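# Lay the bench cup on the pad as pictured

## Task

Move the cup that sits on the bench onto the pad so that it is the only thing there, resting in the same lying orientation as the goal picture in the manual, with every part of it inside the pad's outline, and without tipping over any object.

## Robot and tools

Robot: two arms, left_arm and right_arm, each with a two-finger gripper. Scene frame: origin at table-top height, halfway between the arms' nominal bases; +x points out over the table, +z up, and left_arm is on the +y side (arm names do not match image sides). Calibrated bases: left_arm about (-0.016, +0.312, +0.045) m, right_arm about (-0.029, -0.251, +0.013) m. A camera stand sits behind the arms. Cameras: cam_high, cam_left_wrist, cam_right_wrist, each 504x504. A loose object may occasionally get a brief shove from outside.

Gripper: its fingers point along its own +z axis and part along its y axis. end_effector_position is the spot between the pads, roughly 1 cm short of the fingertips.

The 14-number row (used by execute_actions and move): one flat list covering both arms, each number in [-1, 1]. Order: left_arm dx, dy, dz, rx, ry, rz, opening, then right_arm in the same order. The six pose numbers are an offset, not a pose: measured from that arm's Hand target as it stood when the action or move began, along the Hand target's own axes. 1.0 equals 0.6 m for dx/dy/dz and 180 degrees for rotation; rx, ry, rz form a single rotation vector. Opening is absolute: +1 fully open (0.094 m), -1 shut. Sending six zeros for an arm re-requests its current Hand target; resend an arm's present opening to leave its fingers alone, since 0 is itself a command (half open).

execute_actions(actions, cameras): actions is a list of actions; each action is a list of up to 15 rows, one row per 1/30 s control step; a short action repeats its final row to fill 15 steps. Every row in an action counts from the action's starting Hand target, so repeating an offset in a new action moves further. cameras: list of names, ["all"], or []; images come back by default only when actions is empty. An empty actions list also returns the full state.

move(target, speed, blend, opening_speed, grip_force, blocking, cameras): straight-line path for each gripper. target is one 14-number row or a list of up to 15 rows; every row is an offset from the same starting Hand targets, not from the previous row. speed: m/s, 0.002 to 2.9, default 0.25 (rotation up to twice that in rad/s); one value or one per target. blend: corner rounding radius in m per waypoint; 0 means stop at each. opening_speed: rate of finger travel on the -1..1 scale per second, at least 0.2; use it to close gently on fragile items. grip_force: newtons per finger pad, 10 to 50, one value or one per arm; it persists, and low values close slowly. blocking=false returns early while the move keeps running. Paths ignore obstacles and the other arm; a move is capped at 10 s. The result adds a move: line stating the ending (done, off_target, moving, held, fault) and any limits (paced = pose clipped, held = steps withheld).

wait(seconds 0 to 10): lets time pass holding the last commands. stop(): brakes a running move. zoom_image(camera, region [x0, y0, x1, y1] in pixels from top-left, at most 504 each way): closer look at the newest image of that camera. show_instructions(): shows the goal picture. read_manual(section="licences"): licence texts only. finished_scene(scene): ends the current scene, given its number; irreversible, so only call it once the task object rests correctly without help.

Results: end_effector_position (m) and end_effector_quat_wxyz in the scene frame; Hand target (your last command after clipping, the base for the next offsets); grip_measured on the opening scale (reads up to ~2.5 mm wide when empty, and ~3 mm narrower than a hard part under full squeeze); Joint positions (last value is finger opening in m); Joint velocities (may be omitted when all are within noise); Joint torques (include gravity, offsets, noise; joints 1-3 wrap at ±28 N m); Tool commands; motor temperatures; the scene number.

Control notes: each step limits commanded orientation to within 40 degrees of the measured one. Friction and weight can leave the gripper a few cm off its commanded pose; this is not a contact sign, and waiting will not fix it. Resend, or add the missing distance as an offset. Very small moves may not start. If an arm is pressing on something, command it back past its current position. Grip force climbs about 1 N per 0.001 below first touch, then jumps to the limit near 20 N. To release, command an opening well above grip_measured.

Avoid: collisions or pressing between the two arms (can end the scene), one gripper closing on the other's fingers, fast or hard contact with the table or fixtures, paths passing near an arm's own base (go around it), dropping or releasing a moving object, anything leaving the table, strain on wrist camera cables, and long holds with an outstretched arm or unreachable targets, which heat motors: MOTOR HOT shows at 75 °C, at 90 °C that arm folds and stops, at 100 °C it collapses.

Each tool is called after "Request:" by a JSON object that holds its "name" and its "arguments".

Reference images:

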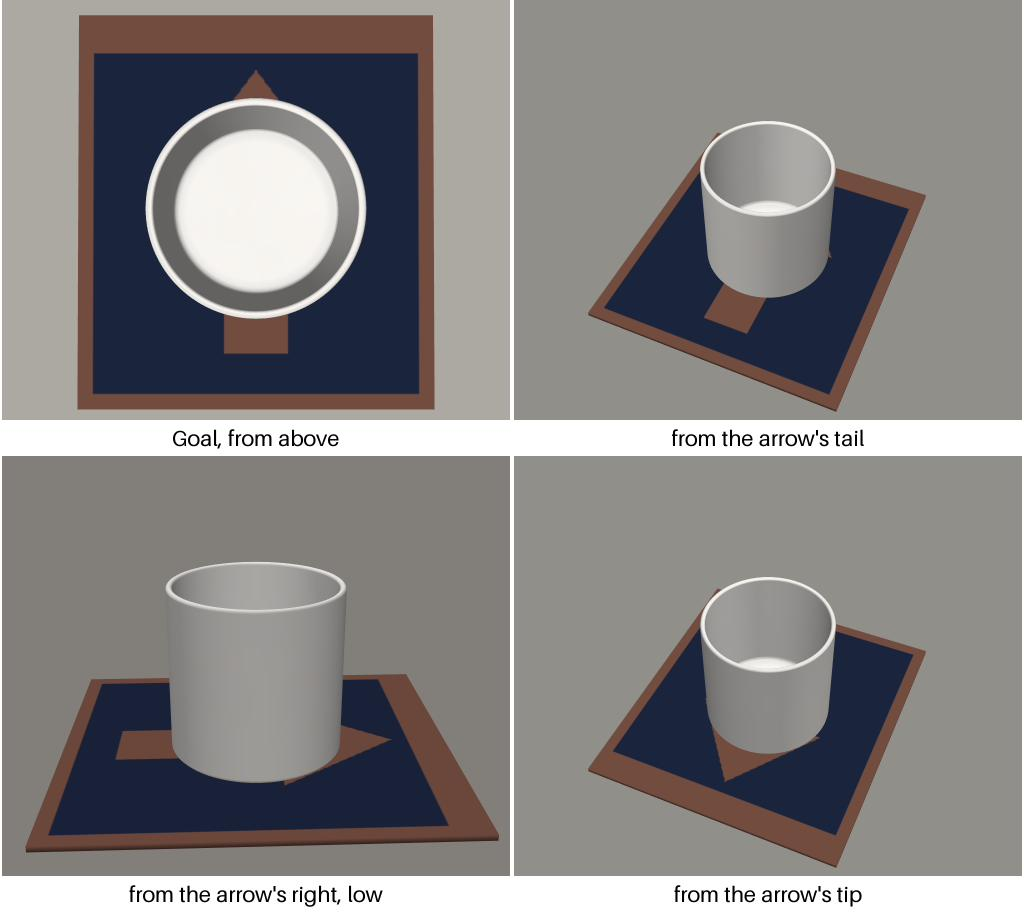

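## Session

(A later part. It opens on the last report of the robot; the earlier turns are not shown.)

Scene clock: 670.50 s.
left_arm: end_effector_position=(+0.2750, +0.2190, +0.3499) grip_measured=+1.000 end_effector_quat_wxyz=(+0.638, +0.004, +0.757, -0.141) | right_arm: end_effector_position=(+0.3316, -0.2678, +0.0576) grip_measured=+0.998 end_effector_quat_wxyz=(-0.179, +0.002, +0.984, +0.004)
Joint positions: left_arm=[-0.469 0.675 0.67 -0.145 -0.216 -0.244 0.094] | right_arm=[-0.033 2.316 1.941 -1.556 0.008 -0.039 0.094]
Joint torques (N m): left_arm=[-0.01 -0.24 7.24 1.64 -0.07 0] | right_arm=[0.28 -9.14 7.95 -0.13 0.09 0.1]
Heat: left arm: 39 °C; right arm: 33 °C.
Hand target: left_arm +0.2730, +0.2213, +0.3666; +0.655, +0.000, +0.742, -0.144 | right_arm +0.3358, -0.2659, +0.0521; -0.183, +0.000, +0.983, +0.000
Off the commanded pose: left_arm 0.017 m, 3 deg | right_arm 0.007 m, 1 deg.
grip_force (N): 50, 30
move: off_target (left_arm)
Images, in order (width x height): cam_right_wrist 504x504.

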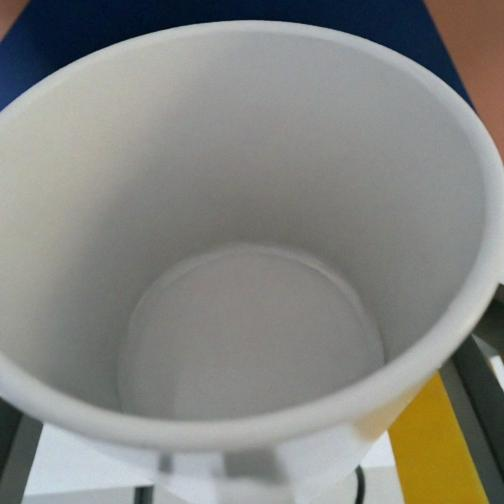

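Request:
{"name": "move", "arguments": {"target": [0,0,0,0,0,0,1,0,0,0.003,0,0,0,0.8], "speed": 0.03, "cameras": ["cam_right_wrist"]}}

Scene clock: 673.70 s.
left_arm: end_effector_position=(+0.2750, +0.2190, +0.3499) grip_measured=+1.000 end_effector_quat_wxyz=(+0.638, +0.004, +0.757, -0.141) | right_arm: end_effector_position=(+0.3316, -0.2681, +0.0576) grip_measured=+0.936 end_effector_quat_wxyz=(-0.179, +0.003, +0.984, +0.003)
Joint positions: left_arm=[-0.469 0.675 0.67 -0.145 -0.216 -0.244 0.094] | right_arm=[-0.033 2.316 1.941 -1.556 0.01 -0.037 0.091]
Joint torques (N m): left_arm=[-0.09 -0.28 7.23 1.63 -0.07 0.01] | right_arm=[0.27 -9.26 7.19 -0.06 0.08 0.09]
Heat: left arm: 39 °C; right arm: 33 °C.
Hand target: left_arm +0.2730, +0.2213, +0.3666; +0.655, +0.000, +0.742, -0.144 | right_arm +0.3351, -0.2659, +0.0504; -0.183, +0.000, +0.983, +0.000
Off the commanded pose: left_arm 0.017 m, 3 deg | right_arm 0.008 m, 1 deg.
grip_force (N): 50, 30
move: off_target (left_arm)
Images, in order (width x height): cam_right_wrist 504x504.

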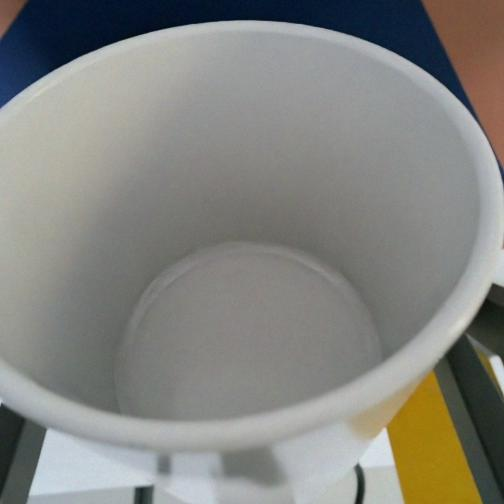

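Request:
{"name": "move", "arguments": {"target": [[0,0,0,0,0,0,1,0.054,0,-0.14,0,0,0,0.8],[0,0,0,0,0,0,1,0.0778,0.0132,-0.1478,0,-0.539,0,0.8]], "speed": [0.08,0.2], "blend": [0.02,0], "cameras": ["cam_right_wrist","cam_high"]}}

Scene clock: 688.60 s.
left_arm: end_effector_position=(+0.2750, +0.2190, +0.3499) grip_measured=+1.000 end_effector_quat_wxyz=(+0.638, +0.004, +0.757, -0.141) | right_arm: end_effector_position=(+0.3134, -0.2606, +0.1214) grip_measured=+0.936 end_effector_quat_wxyz=(+0.565, +0.001, +0.825, -0.009)
Joint positions: left_arm=[-0.469 0.675 0.67 -0.145 -0.216 -0.244 0.094] | right_arm=[-0.033 1.161 0.225 0.566 -0.027 -0.025 0.091]
Joint torques (N m): left_arm=[-0.06 -0.2 7.2 1.65 -0.07 0.02] | right_arm=[-0.23 -2.39 6.78 3.11 -0.18 0.12]
Heat: left arm: 39 °C; right arm: 35 °C.
Hand target: left_arm +0.2730, +0.2213, +0.3666; +0.655, +0.000, +0.742, -0.144 | right_arm +0.3235, -0.2581, +0.1500; +0.615, +0.000, +0.789, +0.001
Off the commanded pose: left_arm 0.017 m, 3 deg | right_arm 0.030 m, 7 deg.
grip_force (N): 50, 30
move: off_target (left_arm, right_arm)
Images, in order (width x height): cam_high 504x504, cam_right_wrist 504x504.

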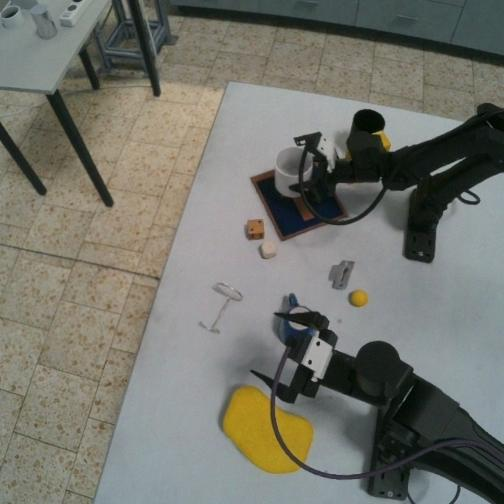

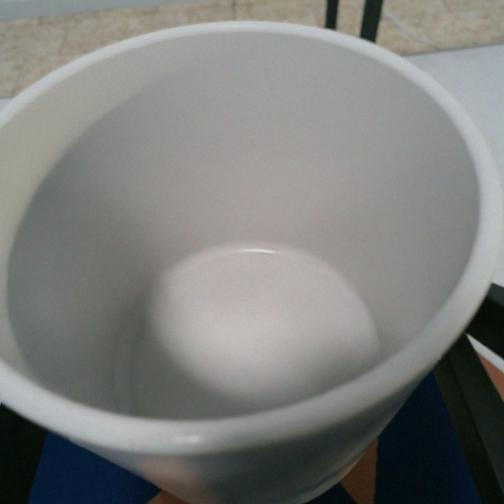

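Request:
{"name": "move", "arguments": {"target": [0,0,0,0,0,0,1,0.0905,-0.001,0.0158,0,0,0,0.8], "speed": 0.08, "cameras": ["cam_right_wrist","cam_high"]}}

Scene clock: 694.77 s.
left_arm: end_effector_position=(+0.2750, +0.2190, +0.3499) grip_measured=+1.000 end_effector_quat_wxyz=(+0.638, +0.004, +0.757, -0.141) | right_arm: end_effector_position=(+0.3090, -0.2599, +0.0668) grip_measured=+0.936 end_effector_quat_wxyz=(+0.565, +0.000, +0.825, -0.007)
Joint positions: left_arm=[-0.469 0.675 0.67 -0.145 -0.216 -0.244 0.094] | right_arm=[-0.033 1.576 0.099 1.106 -0.03 -0.025 0.091]
Joint torques (N m): left_arm=[-0.01 -0.24 7.31 1.64 -0.07 0.04] | right_arm=[-0.53 -3.28 4.38 3.11 -0.19 0.11]
Heat: left arm: 39 °C; right arm: 37 °C.
Hand target: left_arm +0.2730, +0.2213, +0.3666; +0.655, +0.000, +0.742, -0.144 | right_arm +0.3195, -0.2587, +0.0950; +0.615, +0.000, +0.789, +0.001
Off the commanded pose: left_arm 0.017 m, 3 deg | right_arm 0.030 m, 7 deg.
grip_force (N): 50, 30
move: off_target (left_arm, right_arm)
Images, in order (width x height): cam_high 504x504, cam_right_wrist 504x504.

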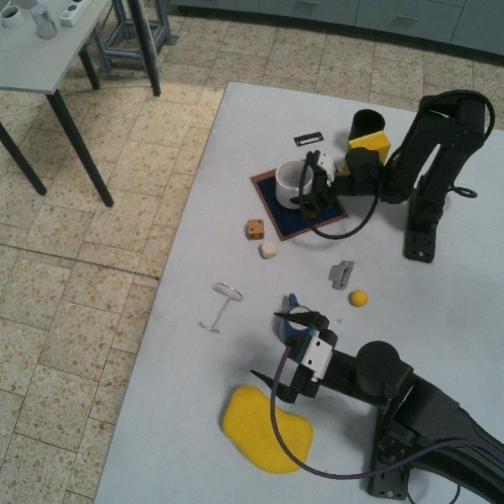

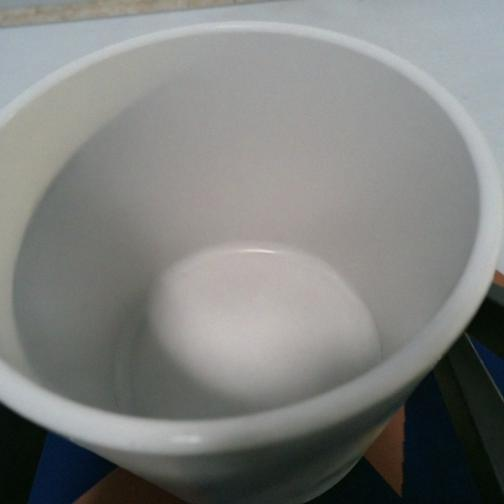

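Request:
{"name": "move", "arguments": {"target": [0,0,0,0,0,0,1,0.0113,0,0.0028,0,0,0,0.8], "speed": 0.03}}

Request:
{"name": "move", "arguments": {"target": [0,0,0,0,0,0,1,0.0065,0,0.0016,0,0,0,0.8], "speed": 0.03, "cameras": ["cam_high"]}}

Scene clock: 698.07 s.
left_arm: end_effector_position=(+0.2750, +0.2190, +0.3499) grip_measured=+1.000 end_effector_quat_wxyz=(+0.638, +0.004, +0.757, -0.141) | right_arm: end_effector_position=(+0.3087, -0.2599, +0.0596) grip_measured=+0.936 end_effector_quat_wxyz=(+0.564, +0.000, +0.826, -0.007)
Joint positions: left_arm=[-0.469 0.675 0.67 -0.145 -0.216 -0.244 0.094] | right_arm=[-0.033 1.651 0.091 1.187 -0.03 -0.025 0.091]
Joint torques (N m): left_arm=[-0.08 -0.35 7.21 1.64 -0.06 0.04] | right_arm=[-0.53 -3.43 3.97 3.14 -0.19 0.11]
Motor temperatures (°C): left_arm=[27 24 32 39 23 26 26] | right_arm=[24 27 29 39 23 23 26]
Heat: left arm: 39 °C; right arm: 39 °C.
Hand target: left_arm +0.2730, +0.2213, +0.3666; +0.655, +0.000, +0.742, -0.144 | right_arm +0.3195, -0.2587, +0.0880; +0.615, +0.000, +0.789, +0.001
Off the commanded pose: left_arm 0.017 m, 3 deg | right_arm 0.030 m, 7 deg.
grip_force (N): 50, 30
move: off_target (left_arm, right_arm)

Scene clock: 699.33 s.
left_arm: end_effector_position=(+0.2750, +0.2190, +0.3499) grip_measured=+1.000 end_effector_quat_wxyz=(+0.638, +0.004, +0.757, -0.141) | right_arm: end_effector_position=(+0.3096, -0.2599, +0.0563) grip_measured=+0.936 end_effector_quat_wxyz=(+0.565, +0.000, +0.825, -0.007)
Joint positions: left_arm=[-0.469 0.675 0.67 -0.145 -0.216 -0.244 0.094] | right_arm=[-0.033 1.694 0.091 1.231 -0.03 -0.025 0.091]
Joint torques (N m): left_arm=[-0.08 -0.29 7.25 1.63 -0.05 0.04] | right_arm=[-0.54 -3.56 3.52 3.14 -0.18 0.1]
Heat: left arm: 39 °C; right arm: 39 °C.
Hand target: left_arm +0.2730, +0.2213, +0.3666; +0.655, +0.000, +0.742, -0.144 | right_arm +0.3195, -0.2587, +0.0840; +0.615, +0.000, +0.789, +0.001
Off the commanded pose: left_arm 0.017 m, 3 deg | right_arm 0.029 m, 7 deg.
grip_force (N): 50, 30
move: off_target (left_arm, right_arm)
Images, in order (width x height): cam_high 504x504.

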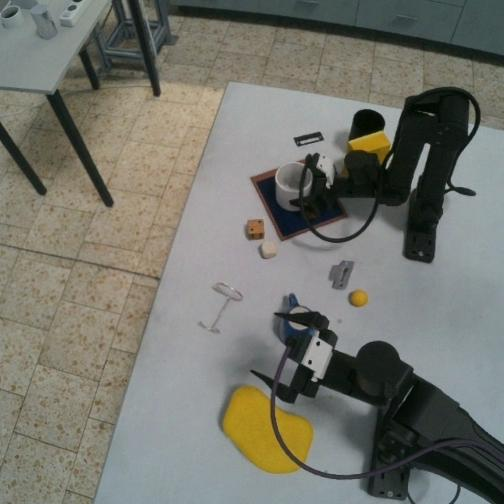

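Request:
{"name": "move", "arguments": {"target": [0,0,0,0,0,0,1,0.0065,0,0.0016,0,0,0,0.8], "speed": 0.03}}

Request:
{"name": "move", "arguments": {"target": [0,0,0,0,0,0,1,0.0048,0,0.0012,0,0,0,0.8], "speed": 0.03}}

Scene clock: 702.80 s.
left_arm: end_effector_position=(+0.2750, +0.2190, +0.3499) grip_measured=+1.000 end_effector_quat_wxyz=(+0.638, +0.004, +0.757, -0.141) | right_arm: end_effector_position=(+0.3097, -0.2599, +0.0540) grip_measured=+0.936 end_effector_quat_wxyz=(+0.568, +0.000, +0.823, -0.007)
Joint positions: left_arm=[-0.469 0.675 0.67 -0.145 -0.216 -0.244 0.094] | right_arm=[-0.033 1.74 0.087 1.29 -0.03 -0.025 0.091]
Joint torques (N m): left_arm=[-0.02 -0.21 7.27 1.64 -0.07 0.03] | right_arm=[-0.53 -3.6 3.37 3.08 -0.19 0.11]
Heat: left arm: 39 °C; right arm: 41 °C.
Hand target: left_arm +0.2730, +0.2213, +0.3666; +0.655, +0.000, +0.742, -0.144 | right_arm +0.3194, -0.2587, +0.0800; +0.615, +0.000, +0.789, +0.001
Off the commanded pose: left_arm 0.017 m, 3 deg | right_arm 0.028 m, 7 deg.
grip_force (N): 50, 30
move: off_target (left_arm, right_arm)

Scene clock: 703.87 s.
left_arm: end_effector_position=(+0.2750, +0.2190, +0.3499) grip_measured=+1.000 end_effector_quat_wxyz=(+0.638, +0.004, +0.757, -0.141) | right_arm: end_effector_position=(+0.3114, -0.2600, +0.0536) grip_measured=+0.936 end_effector_quat_wxyz=(+0.572, +0.000, +0.820, -0.008)
Joint positions: left_arm=[-0.469 0.675 0.67 -0.145 -0.216 -0.244 0.094] | right_arm=[-0.033 1.775 0.088 1.334 -0.03 -0.025 0.091]
Joint torques (N m): left_arm=[0.05 -0.27 7.2 1.66 -0.06 0.02] | right_arm=[-0.53 -3.63 3.07 3.03 -0.18 0.11]
Heat: left arm: 39 °C; right arm: 41 °C.
Hand target: left_arm +0.2730, +0.2213, +0.3666; +0.655, +0.000, +0.742, -0.144 | right_arm +0.3194, -0.2587, +0.0770; +0.615, +0.000, +0.789, +0.001
Off the commanded pose: left_arm 0.017 m, 3 deg | right_arm 0.025 m, 6 deg.
grip_force (N): 50, 30
move: off_target (left_arm, right_arm)

Request:
{"name": "move", "arguments": {"target": [0,0,0,0,0,0,1,0,0,0,0,0,0,1], "speed": 0.03, "opening_speed": 0.2, "cameras": ["cam_right_wrist","cam_high"]}}

Scene clock: 708.00 s.
left_arm: end_effector_position=(+0.2750, +0.2190, +0.3499) grip_measured=+1.000 end_effector_quat_wxyz=(+0.638, +0.004, +0.757, -0.141) | right_arm: end_effector_position=(+0.3158, -0.2599, +0.0667) grip_measured=+0.998 end_effector_quat_wxyz=(+0.595, -0.001, +0.804, -0.008)
Joint positions: left_arm=[-0.469 0.675 0.67 -0.145 -0.216 -0.244 0.094] | right_arm=[-0.033 1.775 0.088 1.389 -0.032 -0.025 0.094]
Joint torques (N m): left_arm=[-0.01 -0.25 7.27 1.64 -0.06 0.02] | right_arm=[-0.51 -3.07 3.11 2.66 -0.18 0.12]
Heat: left arm: 39 °C; right arm: 43 °C.
Hand target: left_arm +0.2730, +0.2213, +0.3666; +0.655, +0.000, +0.742, -0.144 | right_arm +0.3194, -0.2587, +0.0770; +0.615, +0.000, +0.789, +0.001
Off the commanded pose: left_arm 0.017 m, 3 deg | right_arm 0.011 m, 3 deg.
grip_force (N): 50, 30
move: off_target (left_arm, right_arm)
Images, in order (width x height): cam_high 504x504, cam_right_wrist 504x504.

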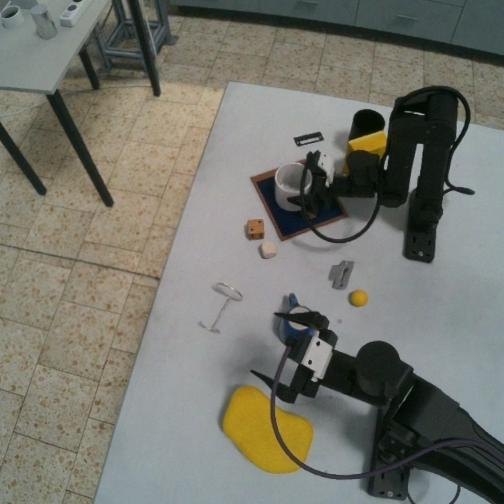

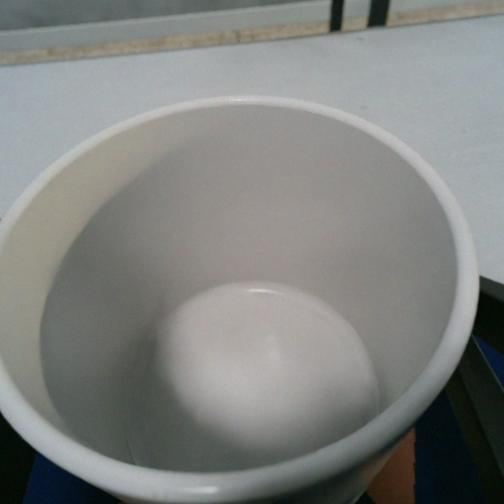

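Request:
{"name": "move", "arguments": {"target": [0,0,0,0,0,0,1,0.0081,0,-0.0323,0,0,0,1], "speed": 0.04, "cameras": ["cam_right_wrist"]}}

Scene clock: 721.00 s.
left_arm: end_effector_position=(+0.2750, +0.2190, +0.3499) grip_measured=+1.000 end_effector_quat_wxyz=(+0.638, +0.004, +0.757, -0.141) | right_arm: end_effector_position=(+0.2930, -0.2588, +0.0513) grip_measured=+0.998 end_effector_quat_wxyz=(+0.571, -0.001, +0.821, -0.005)
Joint positions: left_arm=[-0.469 0.675 0.67 -0.145 -0.216 -0.244 0.094] | right_arm=[-0.036 1.775 0.016 1.403 -0.038 -0.025 0.094]
Joint torques (N m): left_arm=[-0.01 -0.28 7.2 1.64 -0.08 0.03] | right_arm=[-0.47 -5.79 2.43 2.73 -0.18 0.09]
Motor temperatures (°C): left_arm=[27 24 32 39 23 26 26] | right_arm=[24 26 29 44 23 23 26]
Heat: left arm: 39 °C; right arm: 44 °C.
Hand target: left_arm +0.2730, +0.2213, +0.3666; +0.655, +0.000, +0.742, -0.144 | right_arm +0.2995, -0.2587, +0.0770; +0.615, +0.000, +0.789, +0.001
Off the commanded pose: left_arm 0.017 m, 3 deg | right_arm 0.027 m, 6 deg.
joint sent to its limit (right arm) — joint 3 (elbow), lower limit, where the elbow is as bent as it goes. The joint targets are off in position, not in orientation.
grip_force (N): 50, 30
move: off_target (left_arm, right_arm)
Images, in order (width x height): cam_right_wrist 504x504.

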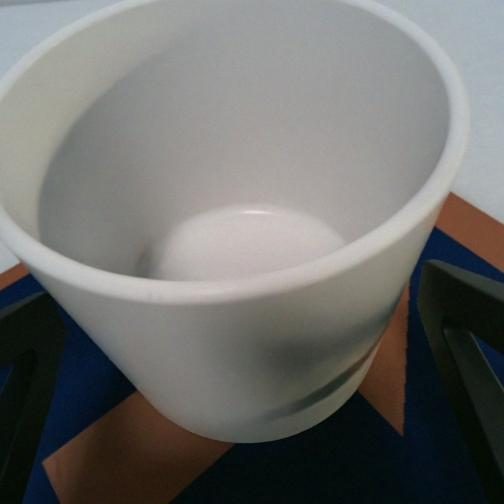

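Request:
{"name": "move", "arguments": {"target": [0,0,0,0,0,0,1,-0.19,0,-0.0648,0,0,0,1], "speed": 0.08, "cameras": ["cam_right_wrist"]}}

Scene clock: 728.17 s.
left_arm: end_effector_position=(+0.2750, +0.2190, +0.3499) grip_measured=+1.000 end_effector_quat_wxyz=(+0.638, +0.004, +0.757, -0.141) | right_arm: end_effector_position=(+0.2891, -0.2590, +0.1881) grip_measured=+0.998 end_effector_quat_wxyz=(+0.616, -0.002, +0.788, -0.007)
Joint positions: left_arm=[-0.469 0.675 0.67 -0.145 -0.216 -0.244 0.094] | right_arm=[-0.04 0.776 0.262 0.271 -0.041 -0.025 0.094]
Joint torques (N m): left_arm=[-0.02 -0.25 7.27 1.64 -0.07 0.03] | right_arm=[-0.49 -1.33 10.54 1.66 -0.18 0.1]
Heat: left arm: 39 °C; right arm: 44 °C.
Hand target: left_arm +0.2730, +0.2213, +0.3666; +0.655, +0.000, +0.742, -0.144 | right_arm +0.2895, -0.2588, +0.1971; +0.615, +0.000, +0.789, +0.001
Off the commanded pose: left_arm 0.017 m, 3 deg | right_arm 0.009 m, 1 deg.
grip_force (N): 50, 30
move: off_target (left_arm)
Images, in order (width x height): cam_right_wrist 504x504.

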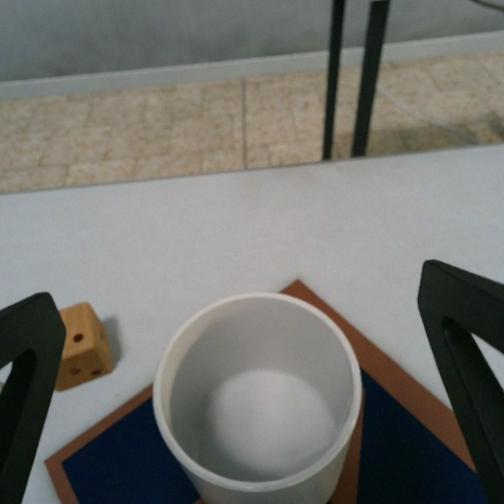

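Request:
{"name": "move", "arguments": {"target": [0,0,0,0,0,0,1,-0.1385,0,-0.051,0,0.238,0,1], "speed": 0.25, "cameras": ["cam_right_wrist","cam_high"]}}

Scene clock: 732.90 s.
left_arm: end_effector_position=(+0.2750, +0.2190, +0.3499) grip_measured=+1.000 end_effector_quat_wxyz=(+0.638, +0.004, +0.757, -0.141) | right_arm: end_effector_position=(+0.2838, -0.2601, +0.2812) grip_measured=+0.998 end_effector_quat_wxyz=(+0.291, +0.008, +0.957, +0.005)
Joint positions: left_arm=[-0.469 0.675 0.67 -0.145 -0.216 -0.244 0.094] | right_arm=[-0.04 1.276 1.464 -1.168 -0.033 -0.025 0.094]
Joint torques (N m): left_arm=[-0.03 -0.25 7.2 1.63 -0.07 0.02] | right_arm=[0.31 -2.74 9.1 1.16 0.1 -0.07]
Heat: left arm: 39 °C; right arm: 42 °C.
Hand target: left_arm +0.2730, +0.2213, +0.3666; +0.655, +0.000, +0.742, -0.144 | right_arm +0.2801, -0.2589, +0.2851; +0.285, +0.000, +0.959, +0.001
Off the commanded pose: left_arm 0.017 m, 3 deg | right_arm 0.006 m, 1 deg.
grip_force (N): 50, 30
move: off_target (left_arm)
Images, in order (width x height): cam_high 504x504, cam_right_wrist 504x504.

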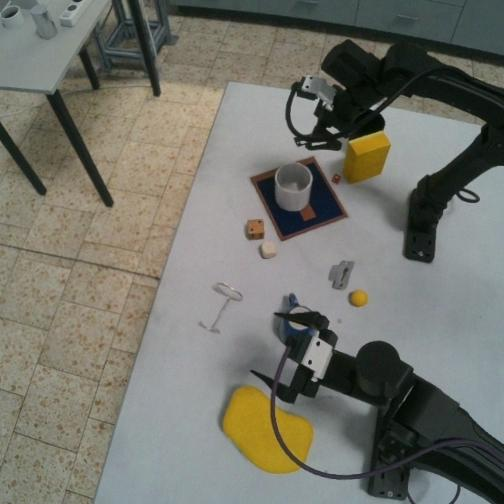

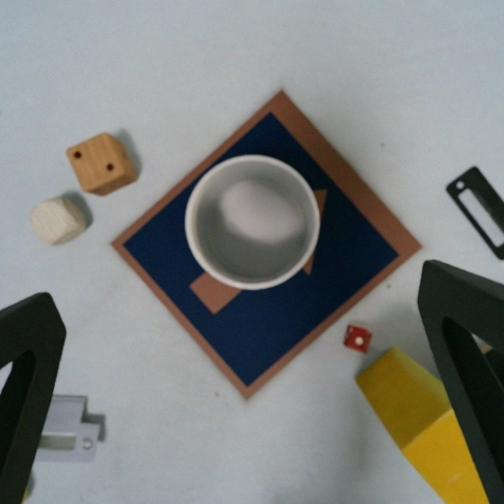

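Request:
{"name": "finished_scene", "arguments": {"scene": 1}}

The scene is finished: the task was done.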